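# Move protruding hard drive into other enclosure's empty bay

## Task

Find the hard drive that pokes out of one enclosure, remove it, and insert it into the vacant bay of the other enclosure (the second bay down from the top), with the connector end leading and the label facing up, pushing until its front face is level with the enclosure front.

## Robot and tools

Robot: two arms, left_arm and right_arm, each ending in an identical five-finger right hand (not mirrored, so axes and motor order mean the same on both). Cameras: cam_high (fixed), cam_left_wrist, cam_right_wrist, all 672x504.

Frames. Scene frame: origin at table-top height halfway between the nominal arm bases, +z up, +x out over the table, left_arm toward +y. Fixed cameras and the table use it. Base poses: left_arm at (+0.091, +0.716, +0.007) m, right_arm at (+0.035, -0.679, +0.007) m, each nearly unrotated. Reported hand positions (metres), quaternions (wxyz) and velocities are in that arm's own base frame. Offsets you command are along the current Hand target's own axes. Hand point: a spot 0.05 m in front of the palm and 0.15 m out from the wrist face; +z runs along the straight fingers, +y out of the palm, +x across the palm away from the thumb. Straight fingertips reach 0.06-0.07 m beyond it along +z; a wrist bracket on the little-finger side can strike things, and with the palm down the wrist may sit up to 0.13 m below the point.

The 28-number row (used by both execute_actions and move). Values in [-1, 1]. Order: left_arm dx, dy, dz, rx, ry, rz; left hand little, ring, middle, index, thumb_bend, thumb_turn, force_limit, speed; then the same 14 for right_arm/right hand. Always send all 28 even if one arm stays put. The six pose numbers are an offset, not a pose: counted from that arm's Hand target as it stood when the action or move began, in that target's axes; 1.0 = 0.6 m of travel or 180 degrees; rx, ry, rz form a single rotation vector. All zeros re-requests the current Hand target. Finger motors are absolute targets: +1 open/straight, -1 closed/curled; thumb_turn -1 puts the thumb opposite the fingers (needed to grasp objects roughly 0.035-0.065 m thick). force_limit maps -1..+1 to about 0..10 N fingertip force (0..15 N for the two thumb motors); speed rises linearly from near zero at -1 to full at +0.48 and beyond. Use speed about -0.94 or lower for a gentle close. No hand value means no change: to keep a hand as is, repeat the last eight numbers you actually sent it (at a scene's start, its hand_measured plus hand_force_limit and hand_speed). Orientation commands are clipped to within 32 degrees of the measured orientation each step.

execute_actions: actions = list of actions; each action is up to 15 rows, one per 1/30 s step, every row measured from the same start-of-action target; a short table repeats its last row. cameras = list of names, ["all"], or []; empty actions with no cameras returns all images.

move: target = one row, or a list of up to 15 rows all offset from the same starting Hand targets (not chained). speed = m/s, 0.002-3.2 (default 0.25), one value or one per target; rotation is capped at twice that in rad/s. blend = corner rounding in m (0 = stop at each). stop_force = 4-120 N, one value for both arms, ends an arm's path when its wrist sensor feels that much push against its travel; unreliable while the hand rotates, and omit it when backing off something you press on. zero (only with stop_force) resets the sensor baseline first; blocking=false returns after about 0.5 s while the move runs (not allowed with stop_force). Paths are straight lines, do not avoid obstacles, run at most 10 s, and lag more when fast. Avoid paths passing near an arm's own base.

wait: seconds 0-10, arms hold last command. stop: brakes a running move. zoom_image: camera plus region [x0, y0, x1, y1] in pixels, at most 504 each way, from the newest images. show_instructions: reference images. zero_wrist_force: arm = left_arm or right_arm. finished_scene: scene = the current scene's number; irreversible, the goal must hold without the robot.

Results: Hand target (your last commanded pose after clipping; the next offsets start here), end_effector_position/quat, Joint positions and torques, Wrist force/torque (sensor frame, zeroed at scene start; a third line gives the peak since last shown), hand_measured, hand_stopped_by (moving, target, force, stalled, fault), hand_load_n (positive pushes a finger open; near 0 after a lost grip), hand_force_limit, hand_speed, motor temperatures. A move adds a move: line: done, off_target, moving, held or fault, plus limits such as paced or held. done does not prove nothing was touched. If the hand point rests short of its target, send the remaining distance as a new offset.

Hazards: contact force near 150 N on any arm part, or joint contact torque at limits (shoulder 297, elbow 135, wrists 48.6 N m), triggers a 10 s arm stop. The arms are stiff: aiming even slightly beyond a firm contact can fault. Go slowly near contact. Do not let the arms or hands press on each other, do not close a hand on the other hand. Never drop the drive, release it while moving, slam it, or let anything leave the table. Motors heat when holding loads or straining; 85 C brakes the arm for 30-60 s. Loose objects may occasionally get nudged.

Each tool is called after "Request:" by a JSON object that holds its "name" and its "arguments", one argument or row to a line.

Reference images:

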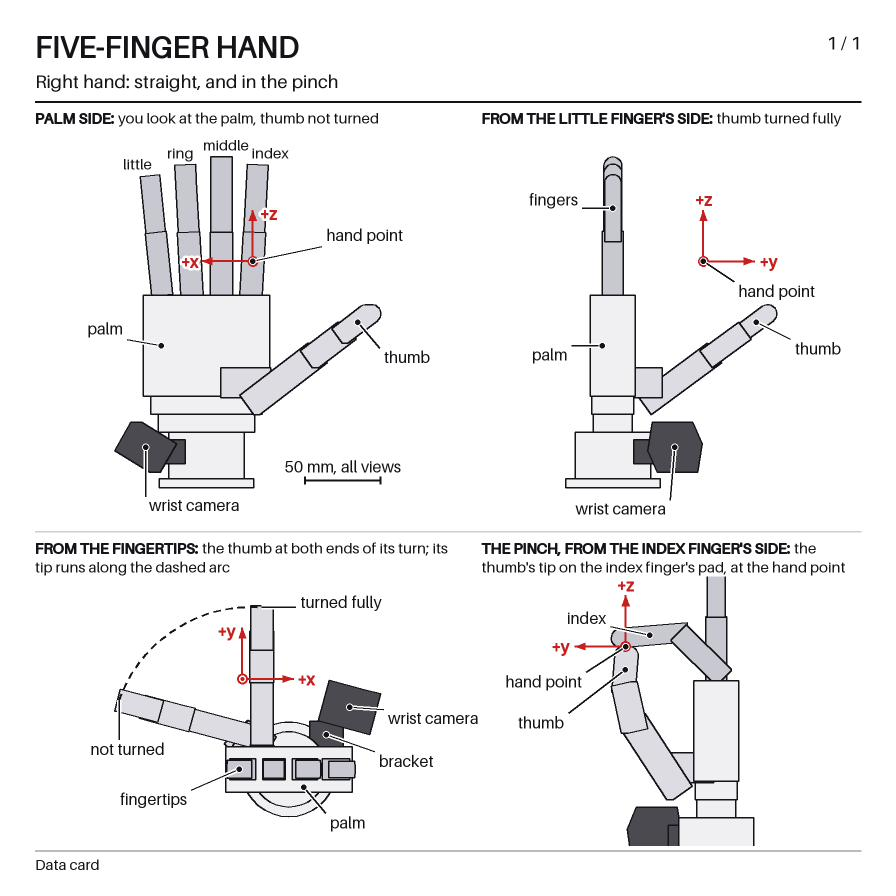

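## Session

Request:
{"name": "execute_actions", "arguments": {
  "actions": []
}}

Scene clock: 0.00 s.
left_arm: end_effector_position=(+0.6446, +0.0148, +0.1557) hand_measured=(+1.000, +1.000, +1.000, +1.000, +1.000, +1.000) hand_load_n=(-0.5, +0.0, +0.0, +0.0, +0.0, +0.0) hand_stopped_by=(target, target, target, target, target, target) hand_force_limit=0.00 hand_speed=-0.80 end_effector_quat_wxyz=(+0.105, -0.119, +0.984, -0.079) | right_arm: end_effector_position=(+0.9347, +0.5074, +0.2762) hand_measured=(+1.000, +1.000, +1.000, +1.000, +1.000, +1.000) hand_load_n=(+0.0, +0.0, +0.0, +0.5, +0.0, +0.0) hand_stopped_by=(target, target, target, target, target, target) hand_force_limit=0.00 hand_speed=-0.80 end_effector_quat_wxyz=(+0.141, -0.202, +0.967, -0.060)
Joint positions: left_arm=[-0.339 -1.27 1.857 0.725 1.619 -2.158] | right_arm=[0.31 -0.633 0.595 1.339 1.717 -1.692]
Joint velocities: within noise
Joint torques (N m): no reading
Motor temperatures (°C): left_arm=[25 26 23 27 33 29] | right_arm=[21 23 28 29 27 33]
Wrist force (N): no reading
Wrist torque (N m): no reading
Wrist force, peak (N): no reading
Hand target: left_arm +0.6446, +0.0148, +0.1557; +0.105, -0.119, +0.984, -0.079 | right_arm +0.9347, +0.5074, +0.2762; +0.141, -0.202, +0.967, -0.060
camera_calibration:
cam_left_wrist: T_world_to_cam=[[-0.460588, 0.868425, -0.183568, 0.307873], [0.653141, 0.471634, 0.592426, -0.515823], [0.601054, 0.152968, -0.784433, -0.157013], [0, 0, 0, 1]] pos_world=[0.573081, -0.0000671067, 0.238936]
cam_right_wrist: T_world_to_cam=[[-0.63334, 0.745679, -0.206986, 0.262862], [0.503014, 0.599928, 0.622144, -0.945281], [0.588097, 0.289912, -0.755045, -0.376024], [0, 0, 0, 1]] pos_world=[0.863109, 0.480104, 0.358595]

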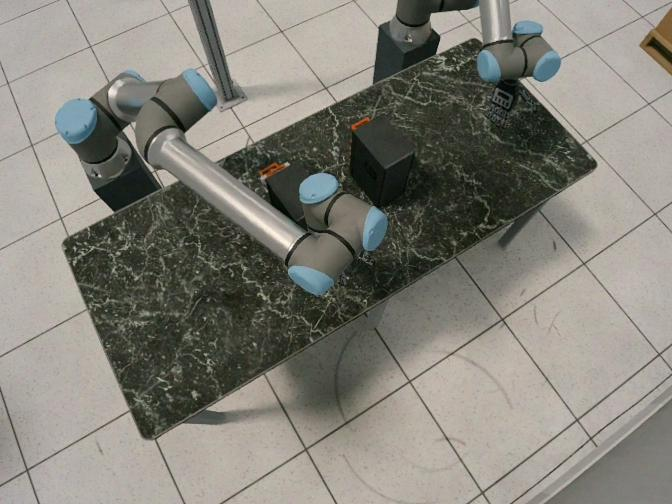

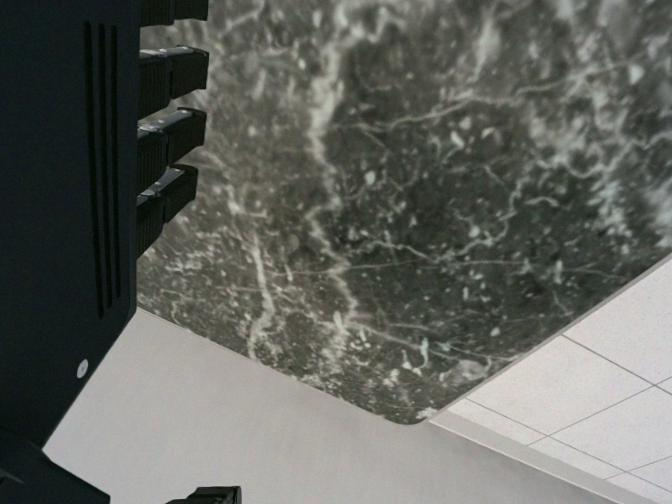

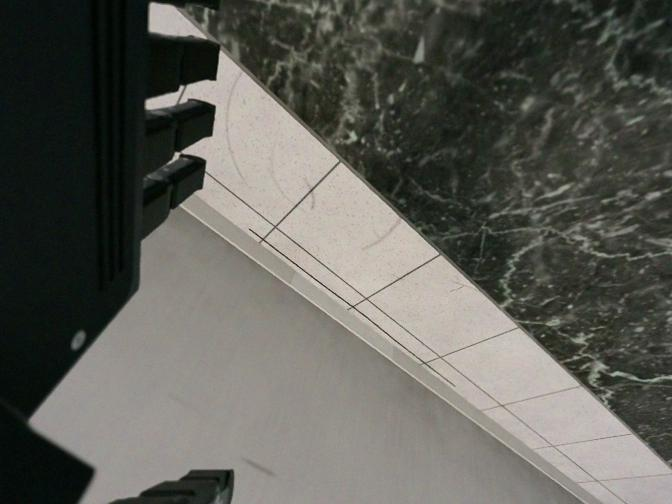

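Request:
{"name": "execute_actions", "arguments": {
  "actions": []
}}

Scene clock: 2.27 s.
left_arm: end_effector_position=(+0.6446, +0.0148, +0.1557) hand_measured=(+1.000, +1.000, +1.000, +1.000, +1.000, +1.000) hand_load_n=(+0.0, +0.0, +0.0, +0.0, +0.0, +0.0) hand_stopped_by=(target, target, target, target, target, target) hand_force_limit=0.00 hand_speed=-0.80 end_effector_quat_wxyz=(+0.105, -0.119, +0.984, -0.079) | right_arm: end_effector_position=(+0.9347, +0.5074, +0.2762) hand_measured=(+1.000, +1.000, +1.000, +1.000, +1.000, +1.000) hand_load_n=(+0.0, +0.0, +0.0, +0.0, +0.0, +0.0) hand_stopped_by=(target, target, target, target, target, target) hand_force_limit=0.00 hand_speed=-0.80 end_effector_quat_wxyz=(+0.141, -0.202, +0.967, -0.060)
Joint positions: left_arm=[-0.339 -1.27 1.857 0.725 1.619 -2.158] | right_arm=[0.31 -0.633 0.595 1.339 1.717 -1.692]
Joint velocities: within noise
Joint torques (N m): left_arm=[-3 -58.81 -33.94 3.51 0.2 0.48] | right_arm=[-0.68 -115.25 -41.94 3.18 0.9 0.35]
Motor temperatures (°C): left_arm=[25 26 23 27 33 29] | right_arm=[21 23 28 29 27 33]
Wrist force (N): left_arm=[0.1 0.1 -0.1] | right_arm=[0.3 -0.1 -0.4]
Wrist torque (N m): left_arm=[0.01 -0.01 0.01] | right_arm=[0.00 -0.04 0.01]
Wrist force, peak (N): left_arm=[-0.4 0.0 0.0] | right_arm=[0.1 -0.4 -0.4]
Hand target: left_arm +0.6446, +0.0148, +0.1557; +0.105, -0.119, +0.984, -0.079 | right_arm +0.9347, +0.5074, +0.2762; +0.141, -0.202, +0.967, -0.060
camera_calibration:
cam_left_wrist: T_world_to_cam=[[-0.460588, 0.868425, -0.183568, 0.307873], [0.653141, 0.471634, 0.592426, -0.515823], [0.601054, 0.152968, -0.784433, -0.157013], [0, 0, 0, 1]] pos_world=[0.573081, -0.0000671067, 0.238936]
cam_right_wrist: T_world_to_cam=[[-0.63334, 0.745679, -0.206986, 0.262862], [0.503014, 0.599928, 0.622144, -0.945281], [0.588097, 0.289912, -0.755045, -0.376024], [0, 0, 0, 1]] pos_world=[0.863109, 0.480104, 0.358595]

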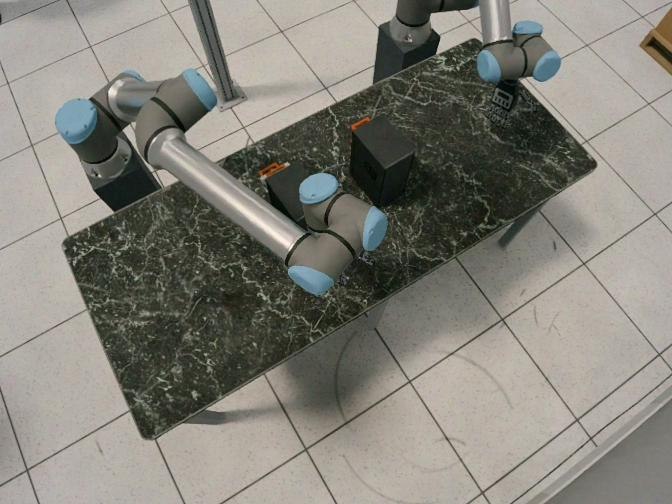

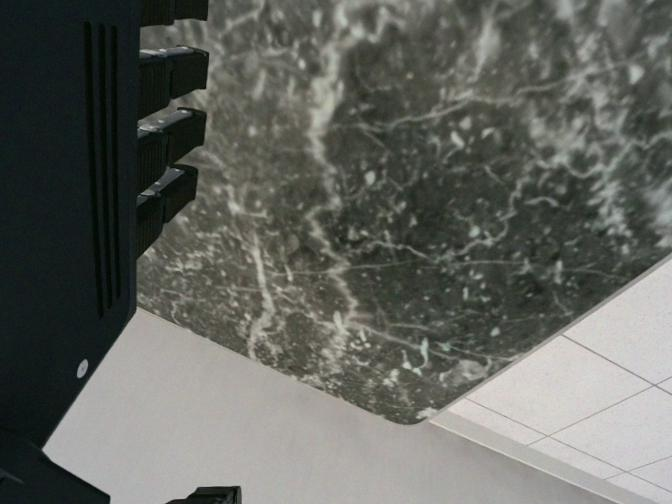

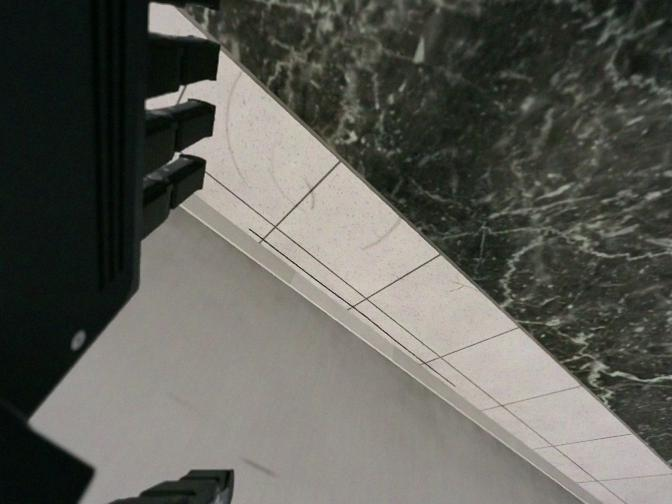

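Request:
{"name": "zoom_image", "arguments": {
  "camera": "cam_high",
  "region": [220, 90, 430, 250]
}}

Scaled by 2.400.

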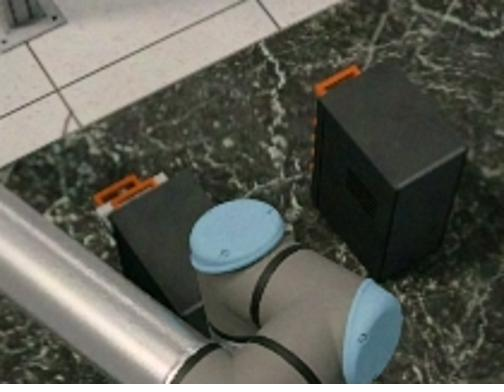

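Request:
{"name": "move", "arguments": {
  "target": [
    [0.093,-0.155,-0.2375,0.111,0.020,-0.005,1,1,1,1,1,1,0,-0.8,0.029,-0.0255,-0.394,0,0,0,1,1,1,1,1,1,0,-0.8],
    [0.311,-0.433,-0.4007,0.266,0.048,-0.011,1,1,1,1,1,1,0,-0.8,0.6805,0.2885,-0.6215,0.17,-0.12,-0.15,1,1,1,1,1,1,0,-0.8],
    [0.5722,-0.6297,-0.1385,0.4433,0.0794,-0.0187,1,1,1,1,1,1,0,-0.8,0.8825,0.4615,-0.199,0.345,-0.244,-0.302,1,1,1,1,1,1,0,-0.8]
  ],
  "speed": 0.4,
  "blend": [0.06,0.06,0],
  "cameras": ["all"]
}}

Scene clock: 12.27 s.
left_arm: end_effector_position=(+0.3824, -0.4231, +0.2398) hand_measured=(+1.000, +1.000, +1.000, +1.000, +1.000, +1.000) hand_load_n=(+0.0, +0.0, +0.0, +0.0, +0.0, +0.0) hand_stopped_by=(target, target, target, target, target, target) hand_force_limit=0.00 hand_speed=-0.80 end_effector_quat_wxyz=(+0.041, -0.041, +0.706, -0.706) | right_arm: end_effector_position=(+0.3304, +0.5509, +0.2109) hand_measured=(+1.000, +1.000, +1.000, +1.000, +1.000, +1.000) hand_load_n=(+0.0, +0.0, +0.0, +0.0, +0.0, -0.5) hand_stopped_by=(target, target, target, target, target, target) hand_force_limit=0.00 hand_speed=-0.80 end_effector_quat_wxyz=(+0.500, -0.500, +0.500, -0.499)
Joint positions: left_arm=[-0.972 -1.785 2.465 -0.68 2.053 -3.142] | right_arm=[1.111 -1.435 2.202 -0.762 2.681 -3.137]
Joint torques (N m): left_arm=[-23.28 -6.45 -26.46 -3.52 -3.89 -3.72] | right_arm=[-21.04 -56.28 -20.86 -2.77 -3.34 -2.73]
Wrist force (N): left_arm=[0.0 0.7 -2.6] | right_arm=[-0.4 -0.5 0.4]
Wrist torque (N m): left_arm=[0.04 0.07 0.25] | right_arm=[0.05 0.12 -0.06]
Wrist force, peak (N): left_arm=[-0.4 0.7 -2.9] | right_arm=[-0.1 0.2 1.8]
Hand target: left_arm +0.3824, -0.4231, +0.2398; +0.041, -0.041, +0.706, -0.706 | right_arm +0.3304, +0.5509, +0.2109; +0.500, -0.500, +0.500, -0.499
Off the commanded pose: left_arm 0.000 m, 0 deg | right_arm 0.000 m, 0 deg.
move: done
camera_calibration:
cam_left_wrist: T_world_to_cam=[[-0.25664, 0.00993185, -0.966456, 0.329233], [0.787572, 0.581771, -0.203159, -0.00184537], [0.560238, -0.813292, -0.157128, -0.410042], [0, 0, 0, 1]] pos_world=[0.315669, -0.33568, 0.253385]
cam_right_wrist: T_world_to_cam=[[-0.0355762, -0.303457, -0.952181, 0.371902], [-0.480066, 0.840843, -0.250037, -0.250693], [0.876511, 0.448214, -0.175593, -0.3873], [0, 0, 0, 1]] pos_world=[0.232354, 0.497243, 0.223428]

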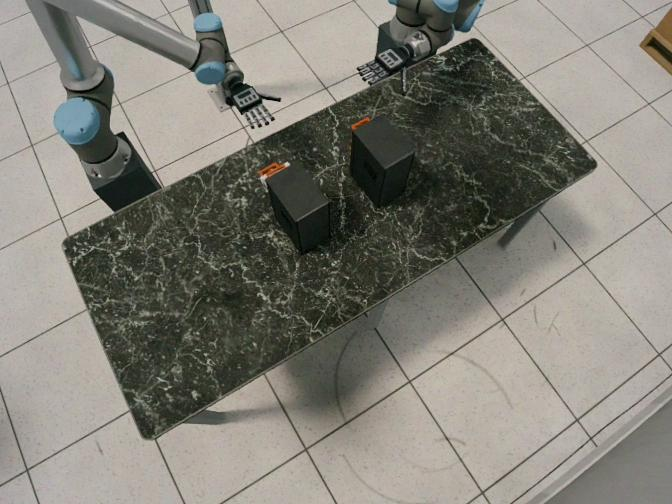

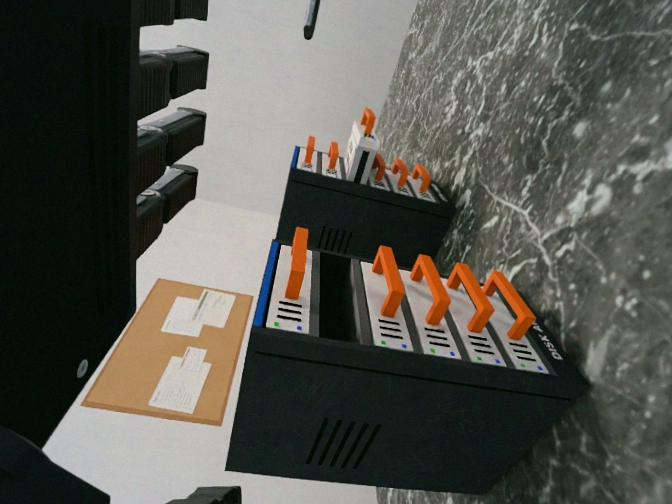

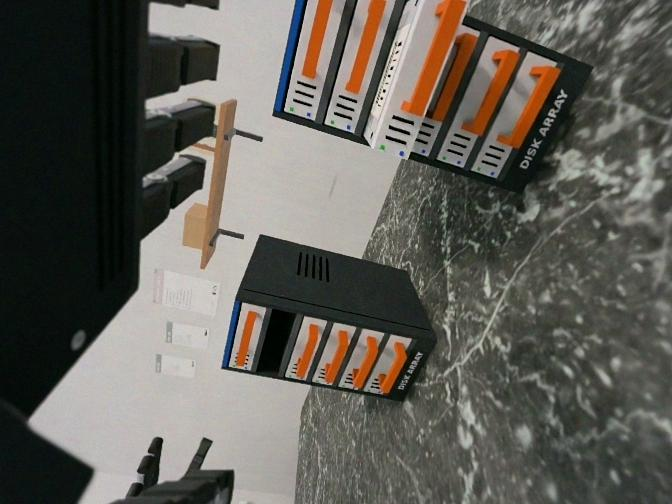

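Request:
{"name": "move", "arguments": {
  "target": [
    [0,0,0,0,0,0,1,1,1,1,1,1,0,-0.8,0.0675,0.03,-0.05,0,0,0.5,1,1,1,1,1,1,0,-0.8],
    [0,0,0,0,0,0,1,1,1,1,1,1,0,-0.8,0.135,0.102,-0.05,0,0,1.0,1,1,1,1,1,1,0,-0.8]
  ],
  "speed": 0.7,
  "blend": [0.05,0],
  "cameras": ["cam_right_wrist"]
}}

Request:
{"name": "zoom_image", "arguments": {
  "camera": "cam_right_wrist",
  "region": [160, 0, 664, 504]
}}

Scene clock: 18.37 s.
left_arm: end_effector_position=(+0.3824, -0.4231, +0.2398) hand_measured=(+1.000, +1.000, +1.000, +1.000, +1.000, +1.000) hand_load_n=(-0.5, +0.0, +0.0, +0.0, +0.0, +0.0) hand_stopped_by=(target, target, target, target, target, target) hand_force_limit=0.00 hand_speed=-0.80 end_effector_quat_wxyz=(+0.041, -0.041, +0.706, -0.706) | right_arm: end_effector_position=(+0.3004, +0.4699, +0.1497) hand_measured=(+1.000, +1.000, +1.000, +1.000, +1.000, +1.000) hand_load_n=(+0.0, +0.0, +0.0, -0.5, +0.0, +0.0) hand_stopped_by=(target, target, target, target, target, target) hand_force_limit=0.00 hand_speed=-0.80 end_effector_quat_wxyz=(+0.499, +0.500, +0.500, +0.500)
Joint positions: left_arm=[-0.972 -1.785 2.465 -0.68 2.053 -3.142] | right_arm=[1.15 -1.144 2.325 -1.178 2.72 0.003]
Joint torques (N m): left_arm=[-22.29 -3.46 -27.54 -3.89 -3.9 -3.81] | right_arm=[18.88 -67.28 -30.24 1.95 -3.68 3.05]
Wrist force (N): left_arm=[0.1 0.5 -2.3] | right_arm=[0.8 -0.5 -0.3]
Wrist torque (N m): left_arm=[0.01 0.05 0.26] | right_arm=[0.16 -0.06 -0.21]
Wrist force, peak (N): left_arm=[-0.3 0.5 -2.9] | right_arm=[1.7 -0.8 -0.4]
Hand target: left_arm +0.3824, -0.4231, +0.2398; +0.041, -0.041, +0.706, -0.706 | right_arm +0.3004, +0.4699, +0.1497; +0.499, +0.500, +0.500, +0.500
Off the commanded pose: left_arm 0.000 m, 0 deg | right_arm 0.000 m, 0 deg.
move: done
camera_calibration:
cam_right_wrist: T_world_to_cam=[[-0.0328001, 0.303567, 0.952245, -0.283215], [-0.478331, -0.841327, 0.251731, 0.502573], [0.877567, -0.447231, 0.172801, 0.0329875], [0, 0, 0, 1]] pos_world=[0.202158, 0.523556, 0.137477]
Images, in order (width x height): cam_right_wrist 672x504.

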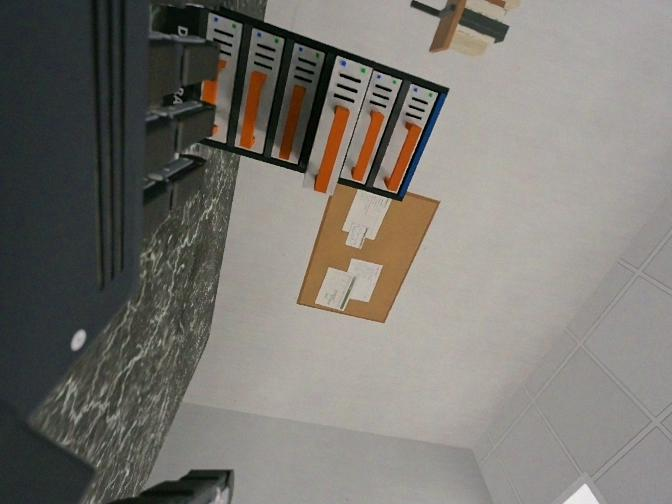

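Scaled by 1.000.

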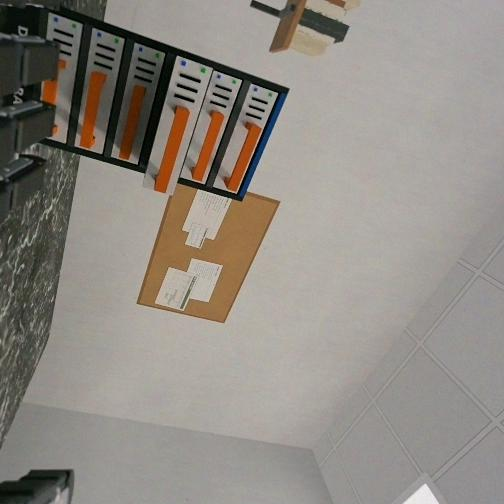

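Request:
{"name": "zoom_image", "arguments": {
  "camera": "cam_right_wrist",
  "region": [280, 30, 460, 210]
}}

Request:
{"name": "zoom_image", "arguments": {
  "camera": "cam_right_wrist",
  "region": [290, 30, 390, 205]
}}

Scaled by 2.800.

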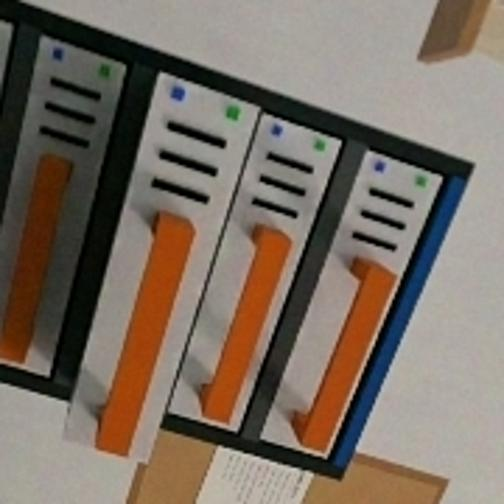

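Scaled by 2.880.

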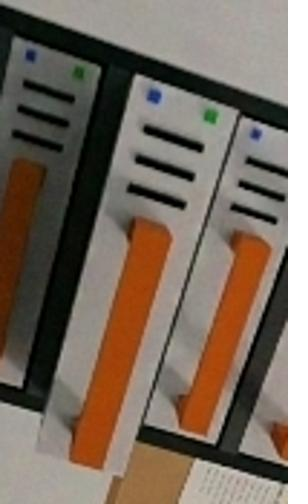

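Request:
{"name": "move", "arguments": {
  "target": [0,0,-0.0833,0,0,0,1,1,1,1,1,1,0,-0.8,0.3833,-0.05,0,0,0,0,1,1,1,1,1,1,0,-0.8],
  "speed": 0.4,
  "cameras": ["cam_right_wrist"]
}}

Request:
{"name": "zoom_image", "arguments": {
  "camera": "cam_right_wrist",
  "region": [270, 0, 470, 150]
}}

Scene clock: 26.33 s.
left_arm: end_effector_position=(+0.3766, -0.3734, +0.2398) hand_measured=(+1.000, +1.000, +1.000, +1.000, +1.000, +1.000) hand_load_n=(+0.0, +0.0, +0.0, +0.0, +0.0, +0.0) hand_stopped_by=(target, target, target, target, target, target) hand_force_limit=0.00 hand_speed=-0.80 end_effector_quat_wxyz=(+0.041, -0.041, +0.706, -0.706) | right_arm: end_effector_position=(+0.3002, +0.6999, +0.1199) hand_measured=(+1.000, +1.000, +1.000, +1.000, +1.000, +1.000) hand_load_n=(+0.0, +0.0, +0.0, +0.0, +0.0, +0.0) hand_stopped_by=(target, target, target, target, target, target) hand_force_limit=0.00 hand_speed=-0.80 end_effector_quat_wxyz=(+0.499, +0.500, +0.500, +0.500) end_effector_velocity=(+0.000, +0.000, -0.002) end_effector_angular_velocity=(-0.004, +0.002, +0.000)
Joint positions: left_arm=[-0.889 -1.845 2.506 -0.66 2.137 -3.142] | right_arm=[1.285 -0.88 1.855 -0.97 2.856 0.006]
Joint velocities: left_arm=[within noise] | right_arm=[0 0.002 -0.001 0.005 0 0.002]
Joint torques (N m): left_arm=[20.7 -26.69 -27.51 0.54 4.16 -0.77] | right_arm=[18.38 -73.15 -38.55 2.3 5.04 3.61]
Wrist force (N): left_arm=[-0.2 0.5 -2.3] | right_arm=[0.6 -0.6 -0.4]
Wrist torque (N m): left_arm=[-0.04 0.10 0.23] | right_arm=[0.17 -0.04 -0.23]
Wrist force, peak (N): left_arm=[-0.4 0.8 -2.8] | right_arm=[2.3 -0.9 -0.7]
Hand target: left_arm +0.3766, -0.3734, +0.2398; +0.041, -0.041, +0.706, -0.706 | right_arm +0.3002, +0.6999, +0.1199; +0.499, +0.500, +0.500, +0.500
Off the commanded pose: left_arm 0.000 m, 0 deg | right_arm 0.000 m, 0 deg.
move: done
camera_calibration:
cam_right_wrist: T_world_to_cam=[[-0.0327143, 0.303522, 0.952263, -0.32462], [-0.478267, -0.84136, 0.251743, 0.70341], [0.877605, -0.4472, 0.172689, 0.141111], [0, 0, 0, 1]] pos_world=[0.201958, 0.753456, 0.107677]
Images, in order (width x height): cam_right_wrist 672x504.

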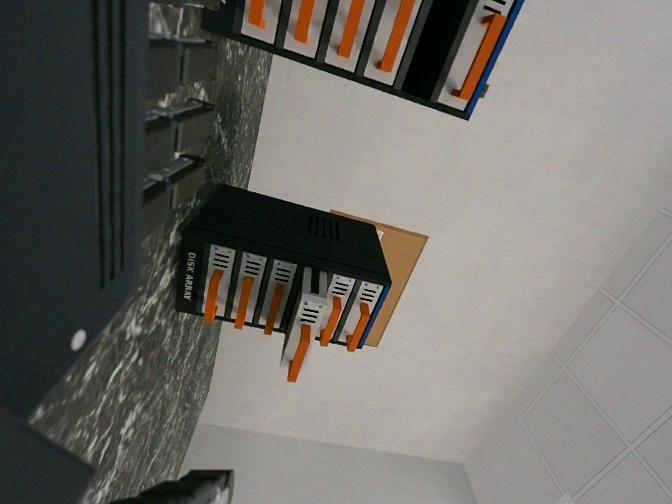

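Scaled by 2.520.

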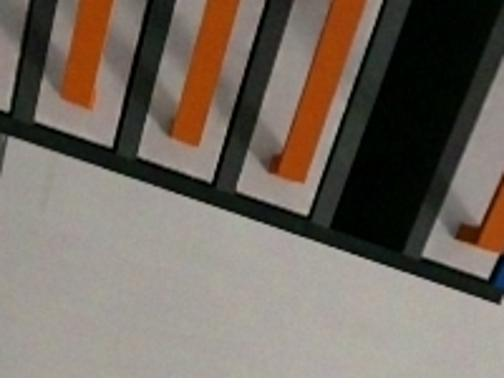

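Request:
{"name": "zoom_image", "arguments": {
  "camera": "cam_right_wrist",
  "region": [265, 265, 385, 385]
}}

Request:
{"name": "move", "arguments": {
  "target": [0,0,0,0,0,0,1,1,1,1,1,1,0,-0.8,0.1667,0,0,0,0,0,1,1,1,1,1,1,0,-0.8],
  "speed": 0.4,
  "cameras": ["cam_right_wrist"]
}}

Request:
{"name": "zoom_image", "arguments": {
  "camera": "cam_right_wrist",
  "region": [350, 20, 500, 170]
}}

Scaled by 4.200.

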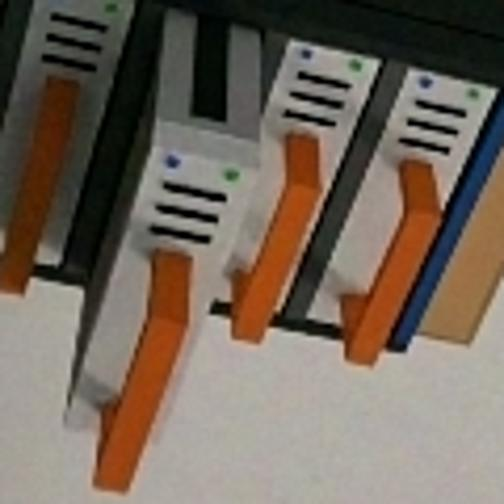

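Scene clock: 28.10 s.
left_arm: end_effector_position=(+0.3766, -0.3734, +0.2398) hand_measured=(+1.000, +1.000, +1.000, +1.000, +1.000, +1.000) hand_load_n=(+0.0, +0.0, +0.0, +0.0, +0.0, -0.5) hand_stopped_by=(target, target, target, target, target, target) hand_force_limit=0.00 hand_speed=-0.80 end_effector_quat_wxyz=(+0.041, -0.041, +0.706, -0.706) | right_arm: end_effector_position=(+0.3001, +0.7999, +0.1199) hand_measured=(+1.000, +1.000, +1.000, +1.000, +1.000, +1.000) hand_load_n=(+0.0, +0.0, -0.5, +0.0, +0.0, +0.0) hand_stopped_by=(target, target, target, target, target, target) hand_force_limit=0.00 hand_speed=-0.80 end_effector_quat_wxyz=(+0.499, +0.500, +0.500, +0.500)
Joint positions: left_arm=[-0.889 -1.845 2.506 -0.66 2.137 -3.142] | right_arm=[1.32 -0.776 1.628 -0.846 2.89 0.006]
Joint torques (N m): left_arm=[24.27 -23.22 -26.29 0.73 3.59 0.75] | right_arm=[20.57 -85.67 -42.1 2.06 4.84 3.25]
Wrist force (N): left_arm=[-0.2 0.9 -2.3] | right_arm=[0.5 -0.8 -0.5]
Wrist torque (N m): left_arm=[0.02 0.10 0.24] | right_arm=[0.14 -0.01 -0.24]
Wrist force, peak (N): left_arm=[0.1 0.8 -2.7] | right_arm=[2.0 -0.9 -0.6]
Hand target: left_arm +0.3766, -0.3734, +0.2398; +0.041, -0.041, +0.706, -0.706 | right_arm +0.3001, +0.8000, +0.1199; +0.499, +0.500, +0.500, +0.500
Off the commanded pose: left_arm 0.000 m, 0 deg | right_arm 0.000 m, 0 deg.
move: done
camera_calibration:
cam_right_wrist: T_world_to_cam=[[-0.0327143, 0.303522, 0.952263, -0.354976], [-0.478267, -0.84136, 0.251743, 0.787498], [0.877605, -0.4472, 0.172689, 0.185919], [0, 0, 0, 1]] pos_world=[0.201858, 0.853456, 0.107677]
Images, in order (width x height): cam_right_wrist 672x504.

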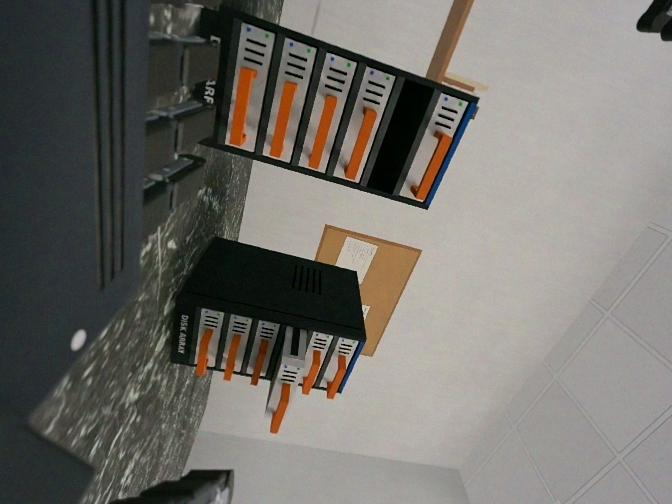

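Scaled by 3.360.

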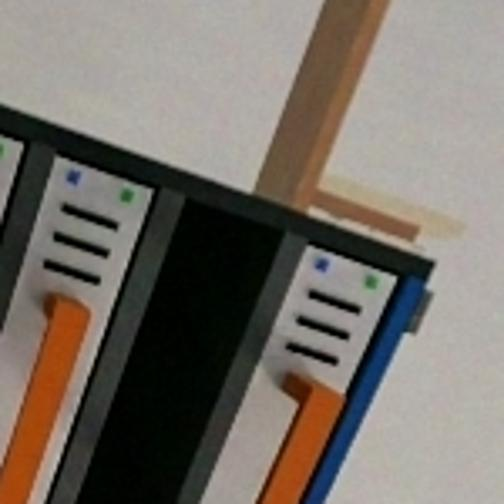

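Request:
{"name": "zoom_image", "arguments": {
  "camera": "cam_right_wrist",
  "region": [330, 70, 480, 220]
}}

Scaled by 3.360.

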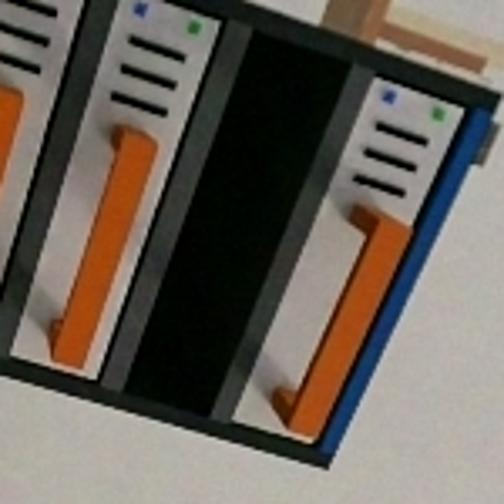

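Request:
{"name": "move", "arguments": {
  "target": [0,0,0,0,0,0,1,1,1,1,1,1,0,-0.8,-0.5987,0.1252,0.0878,0,0.0167,0,1,1,1,1,1,-1,0,-0.5],
  "speed": 0.4,
  "cameras": ["all"]
}}

Request:
{"name": "zoom_image", "arguments": {
  "camera": "cam_high",
  "region": [240, 100, 430, 260]
}}

Request:
{"name": "zoom_image", "arguments": {
  "camera": "cam_left_wrist",
  "region": [220, 60, 600, 440]
}}

Request:
{"name": "zoom_image", "arguments": {
  "camera": "cam_right_wrist",
  "region": [200, 0, 500, 300]
}}

Scene clock: 34.97 s.
left_arm: end_effector_position=(+0.3766, -0.3734, +0.2398) hand_measured=(+1.000, +1.000, +1.000, +1.000, +1.000, +1.000) hand_load_n=(+0.0, +0.0, +0.0, +0.0, +0.0, -0.5) hand_stopped_by=(target, target, target, target, target, target) hand_force_limit=0.00 hand_speed=-0.80 end_effector_quat_wxyz=(+0.041, -0.041, +0.706, -0.706) | right_arm: end_effector_position=(+0.3532, +0.4407, +0.1947) hand_measured=(+1.000, +1.000, +1.000, +1.000, +1.000, -1.000) hand_load_n=(+0.0, +0.0, +0.0, +0.0, +0.0, +0.0) hand_stopped_by=(target, target, target, target, target, target) hand_force_limit=0.00 hand_speed=-0.50 end_effector_quat_wxyz=(+0.486, +0.487, +0.513, +0.513)
Joint positions: left_arm=[-0.889 -1.845 2.506 -0.66 2.137 -3.142] | right_arm=[1.004 -1.276 2.387 -1.108 2.522 0.003]
Joint torques (N m): left_arm=[19.2 -25 -29.24 0.52 3.91 2.61] | right_arm=[-19.61 -58.63 -9.25 -3.24 -3.79 -2.85]
Wrist force (N): left_arm=[-0.1 0.7 -2.3] | right_arm=[0.8 -0.7 -0.3]
Wrist torque (N m): left_arm=[0.00 0.09 0.24] | right_arm=[0.13 -0.08 0.00]
Wrist force, peak (N): left_arm=[-0.2 0.8 -2.9] | right_arm=[2.3 -1.1 -1.0]
Hand target: left_arm +0.3766, -0.3734, +0.2398; +0.041, -0.041, +0.706, -0.706 | right_arm +0.3532, +0.4407, +0.1947; +0.486, +0.487, +0.513, +0.513
Off the commanded pose: left_arm 0.000 m, 0 deg | right_arm 0.000 m, 0 deg.
move: done
camera_calibration:
cam_left_wrist: T_world_to_cam=[[-0.25664, 0.00993185, -0.966456, 0.327252], [0.787572, 0.581771, -0.203159, -0.0261333], [0.560238, -0.813292, -0.157128, -0.366453], [0, 0, 0, 1]] pos_world=[0.309869, -0.28608, 0.253385]
cam_right_wrist: T_world_to_cam=[[-0.0485275, 0.301262, 0.952306, -0.308974], [-0.433529, -0.865291, 0.251643, 0.48661], [0.899832, -0.40064, 0.172596, -0.0625218], [0, 0, 0, 1]] pos_world=[0.252225, 0.489092, 0.182576]

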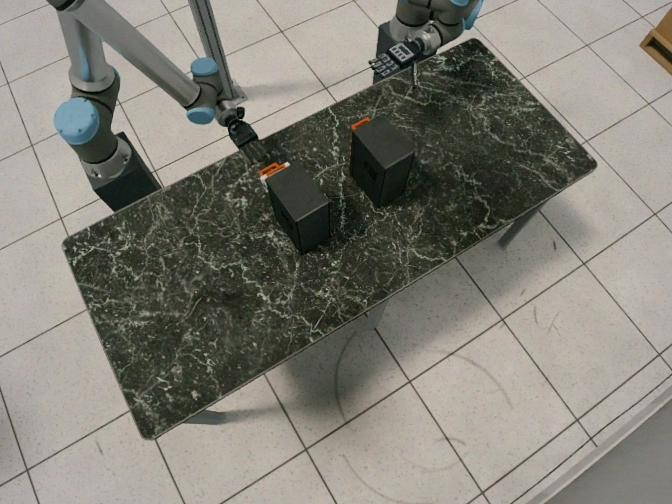

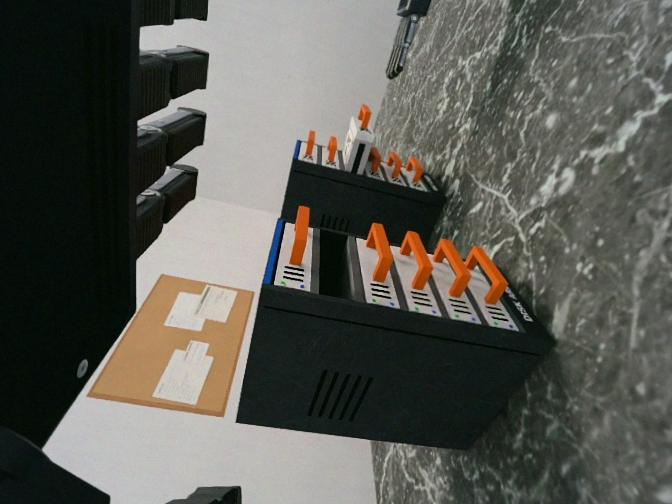

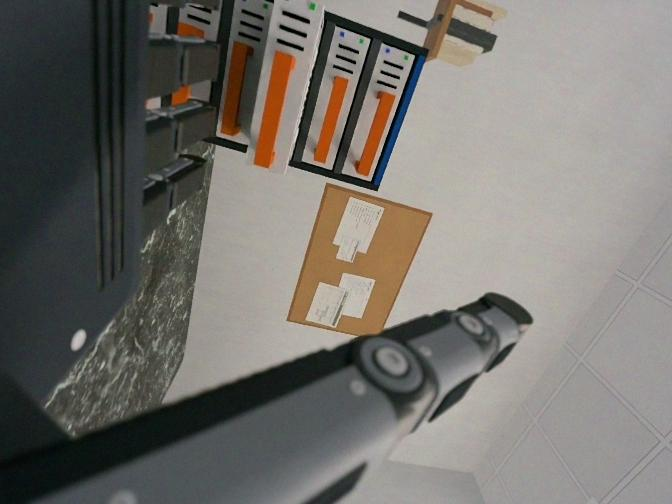

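Scaled by 2.653.

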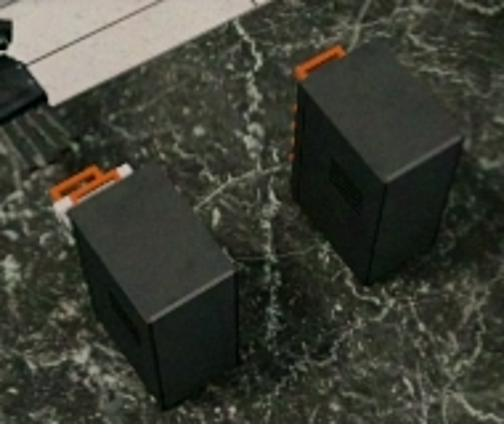

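Scaled by 1.326.

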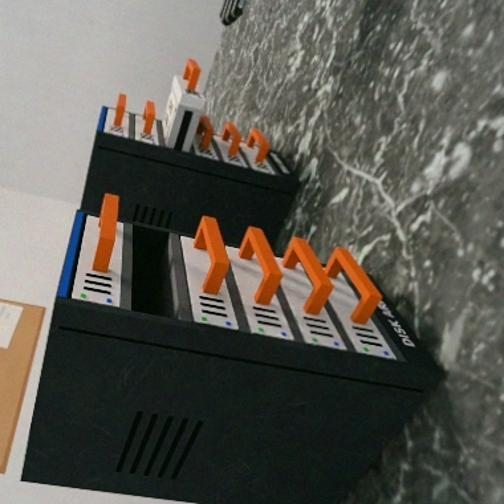

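Scaled by 1.680.

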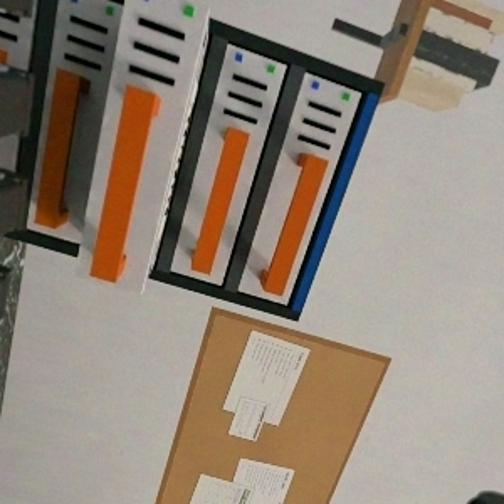

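Request:
{"name": "move", "arguments": {
  "target": [0,0,0,0,0,0,1,1,1,1,1,1,0,-0.8,0,0,0.2333,0,0,0,1,1,1,1,1,-1,0,-0.5],
  "speed": 0.12,
  "stop_force": 8,
  "cameras": ["cam_right_wrist", "cam_left_wrist"]
}}

Request:
{"name": "zoom_image", "arguments": {
  "camera": "cam_left_wrist",
  "region": [280, 60, 460, 210]
}}

Scene clock: 40.77 s.
left_arm: end_effector_position=(+0.3766, -0.3734, +0.2398) hand_measured=(+1.000, +1.000, +1.000, +1.000, +1.000, +1.000) hand_load_n=(+0.0, +0.0, +0.0, +0.0, +0.0, +0.0) hand_stopped_by=(target, target, target, target, target, target) hand_force_limit=0.00 hand_speed=-0.80 end_effector_quat_wxyz=(+0.041, -0.041, +0.706, -0.706) | right_arm: end_effector_position=(+0.4929, +0.4482, +0.1945) hand_measured=(+1.000, +1.000, +1.000, +1.000, +1.000, -1.000) hand_load_n=(+0.0, +0.0, +0.0, +0.0, +0.0, +0.0) hand_stopped_by=(target, target, target, target, target, target) hand_force_limit=0.00 hand_speed=-0.50 end_effector_quat_wxyz=(+0.486, +0.487, +0.513, +0.513)
Joint positions: left_arm=[-0.889 -1.845 2.506 -0.66 2.137 -3.142] | right_arm=[0.777 -1.219 2.288 -1.067 2.295 0.002]
Joint torques (N m): left_arm=[19.13 -25.13 -29.56 0.39 4.05 2.96] | right_arm=[-21.08 -44.02 -35.62 0.93 -3.49 0.85]
Wrist force (N): left_arm=[-0.2 0.8 -2.7] | right_arm=[0.6 -0.8 -0.4]
Wrist torque (N m): left_arm=[0.04 0.12 0.24] | right_arm=[0.12 -0.03 -0.01]
Wrist force, peak (N): left_arm=[-0.2 0.9 -2.8] | right_arm=[0.7 -1.2 -0.4]
Hand target: left_arm +0.3766, -0.3734, +0.2398; +0.041, -0.041, +0.706, -0.706 | right_arm +0.4929, +0.4482, +0.1945; +0.486, +0.487, +0.513, +0.513
Off the commanded pose: left_arm 0.000 m, 0 deg | right_arm 0.000 m, 0 deg.
move: done
camera_calibration:
cam_left_wrist: T_world_to_cam=[[-0.25664, 0.00993185, -0.966456, 0.327252], [0.787572, 0.581771, -0.203159, -0.0261333], [0.560238, -0.813292, -0.157128, -0.366453], [0, 0, 0, 1]] pos_world=[0.309869, -0.28608, 0.253385]
cam_right_wrist: T_world_to_cam=[[-0.0485295, 0.301258, 0.952307, -0.304226], [-0.433529, -0.865292, 0.251639, 0.553672], [0.899832, -0.400641, 0.172596, -0.185319], [0, 0, 0, 1]] pos_world=[0.392025, 0.496492, 0.182376]
Images, in order (width x height): cam_left_wrist 672x504, cam_right_wrist 672x504.

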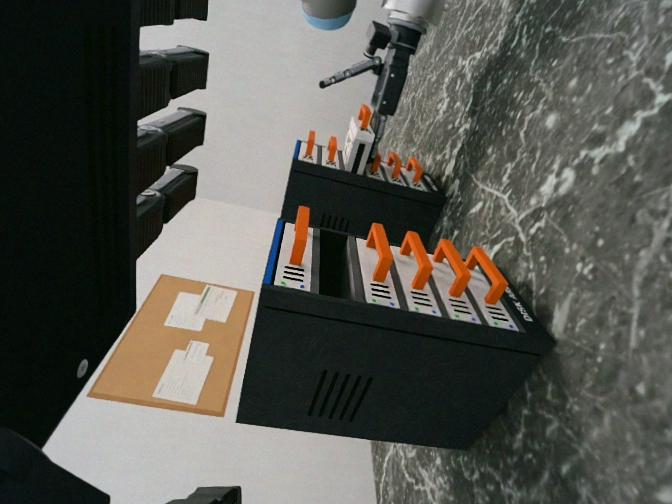

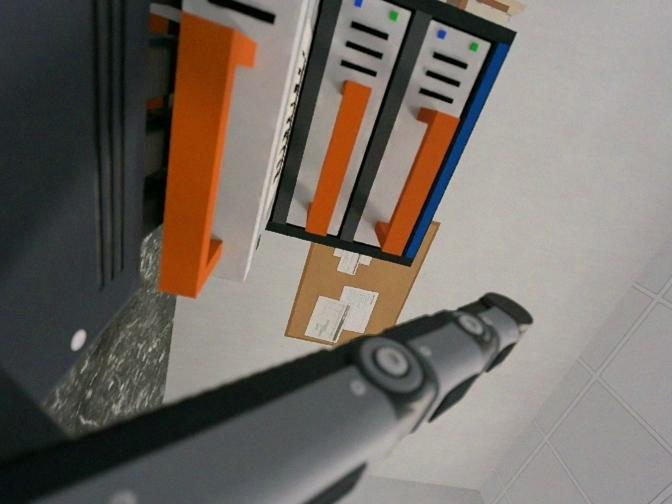

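Scaled by 2.800.

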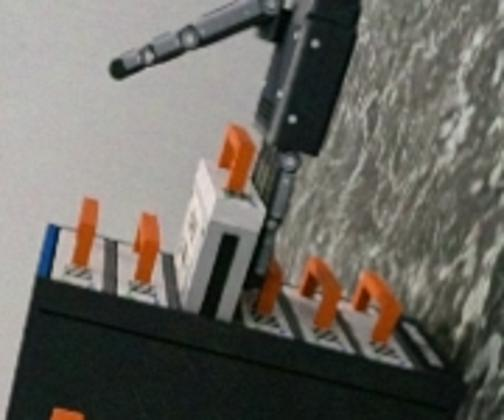

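Request:
{"name": "move", "arguments": {
  "target": [0,0,0,0,0,0,1,1,1,1,1,1,0,-0.8,0,0.0117,0,0,0,0,1,1,1,1,1,-1,0,-0.5],
  "speed": 0.008,
  "stop_force": 4
}}

Scene clock: 42.80 s.
left_arm: end_effector_position=(+0.3766, -0.3734, +0.2398) hand_measured=(+1.000, +1.000, +1.000, +1.000, +1.000, +1.000) hand_load_n=(+0.0, +0.0, +0.0, +0.0, +0.0, +0.0) hand_stopped_by=(target, target, target, target, target, target) hand_force_limit=0.00 hand_speed=-0.80 end_effector_quat_wxyz=(+0.041, -0.041, +0.706, -0.706) | right_arm: end_effector_position=(+0.4930, +0.4482, +0.2000) hand_measured=(+1.000, +1.000, +1.000, +1.000, +1.000, -1.000) hand_load_n=(+0.0, +0.0, +0.5, +0.0, -0.5, +0.0) hand_stopped_by=(target, target, target, target, target, target) hand_force_limit=0.00 hand_speed=-0.50 end_effector_quat_wxyz=(+0.486, +0.487, +0.513, +0.513)
Joint positions: left_arm=[-0.889 -1.845 2.506 -0.66 2.137 -3.142] | right_arm=[0.777 -1.229 2.286 -1.055 2.295 0.002]
Joint torques (N m): left_arm=[17.96 -21.71 -30.78 0.64 4.16 2.98] | right_arm=[-11.92 -44.9 -20.57 -4.55 2.83 -0.61]
Wrist force (N): left_arm=[-0.2 0.9 -2.6] | right_arm=[-0.8 -5.9 -1.3]
Wrist torque (N m): left_arm=[0.04 0.11 0.24] | right_arm=[0.28 0.00 -0.29]
Wrist force, peak (N): left_arm=[-0.1 0.8 -2.7] | right_arm=[4.6 -23.0 10.1]
Hand target: left_arm +0.3766, -0.3734, +0.2398; +0.041, -0.041, +0.706, -0.706 | right_arm +0.4929, +0.4482, +0.2000; +0.486, +0.487, +0.513, +0.513 (not the last commanded pose)
Off the commanded pose: left_arm 0.000 m, 0 deg | right_arm 0.002 m, 0 deg.
move: contact (right_arm)

Request:
{"name": "move", "arguments": {
  "target": [
    [0,0,0,0,0,0,1,1,1,1,1,1,0,-0.8,0,0,0,0,0,0,1,1,1,1,-0.3,-1,-0.3,-0.3],
    [0,0,0,0,0,0,1,1,1,1,1,1,0,-0.8,0,0,0,0,0,0,1,1,1,1,-1,-1,-0.3,-0.85]
  ],
  "speed": 0.1,
  "cameras": ["cam_right_wrist"]
}}

Scene clock: 46.57 s.
left_arm: end_effector_position=(+0.3766, -0.3734, +0.2398) hand_measured=(+1.000, +1.000, +1.000, +1.000, +1.000, +1.000) hand_load_n=(+0.0, +0.0, +0.0, +0.0, +0.0, -0.5) hand_stopped_by=(target, target, target, target, target, target) hand_force_limit=0.00 hand_speed=-0.80 end_effector_quat_wxyz=(+0.041, -0.041, +0.706, -0.706) | right_arm: end_effector_position=(+0.4930, +0.4481, +0.2000) hand_measured=(+1.000, +1.000, +1.000, +1.000, -0.590, -1.000) hand_load_n=(+0.0, +0.5, +0.0, +0.0, +6.5, +1.0) hand_stopped_by=(target, target, target, target, force, target) hand_force_limit=-0.30 hand_speed=-0.85 end_effector_quat_wxyz=(+0.486, +0.487, +0.513, +0.513)
Joint positions: left_arm=[-0.889 -1.845 2.506 -0.66 2.137 -3.142] | right_arm=[0.777 -1.229 2.286 -1.055 2.295 0.002]
Joint torques (N m): left_arm=[21.52 -22.14 -30.66 0.32 3.5 3.15] | right_arm=[15.02 -47.32 -15.34 -1.84 3.2 -0.69]
Wrist force (N): left_arm=[-0.2 0.7 -2.8] | right_arm=[0.5 -5.9 -0.1]
Wrist torque (N m): left_arm=[0.02 0.12 0.23] | right_arm=[0.42 -0.07 -0.29]
Wrist force, peak (N): left_arm=[-0.1 0.9 -2.8] | right_arm=[-0.5 -6.2 -1.8]
Hand target: left_arm +0.3766, -0.3734, +0.2398; +0.041, -0.041, +0.706, -0.706 | right_arm +0.4929, +0.4482, +0.2000; +0.486, +0.487, +0.513, +0.513
Off the commanded pose: left_arm 0.000 m, 0 deg | right_arm 0.000 m, 0 deg.
move: done
camera_calibration:
cam_right_wrist: T_world_to_cam=[[-0.0485275, 0.301262, 0.952306, -0.309371], [-0.433529, -0.865291, 0.251643, 0.552312], [0.899832, -0.40064, 0.172596, -0.186251], [0, 0, 0, 1]] pos_world=[0.392025, 0.496492, 0.187776]
Images, in order (width x height): cam_right_wrist 672x504.

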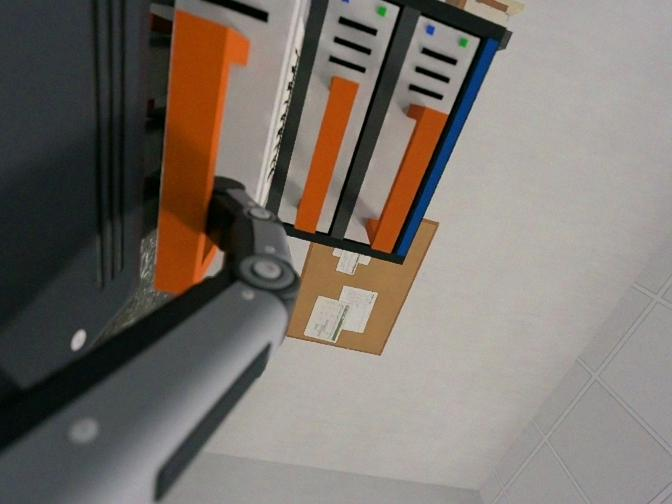

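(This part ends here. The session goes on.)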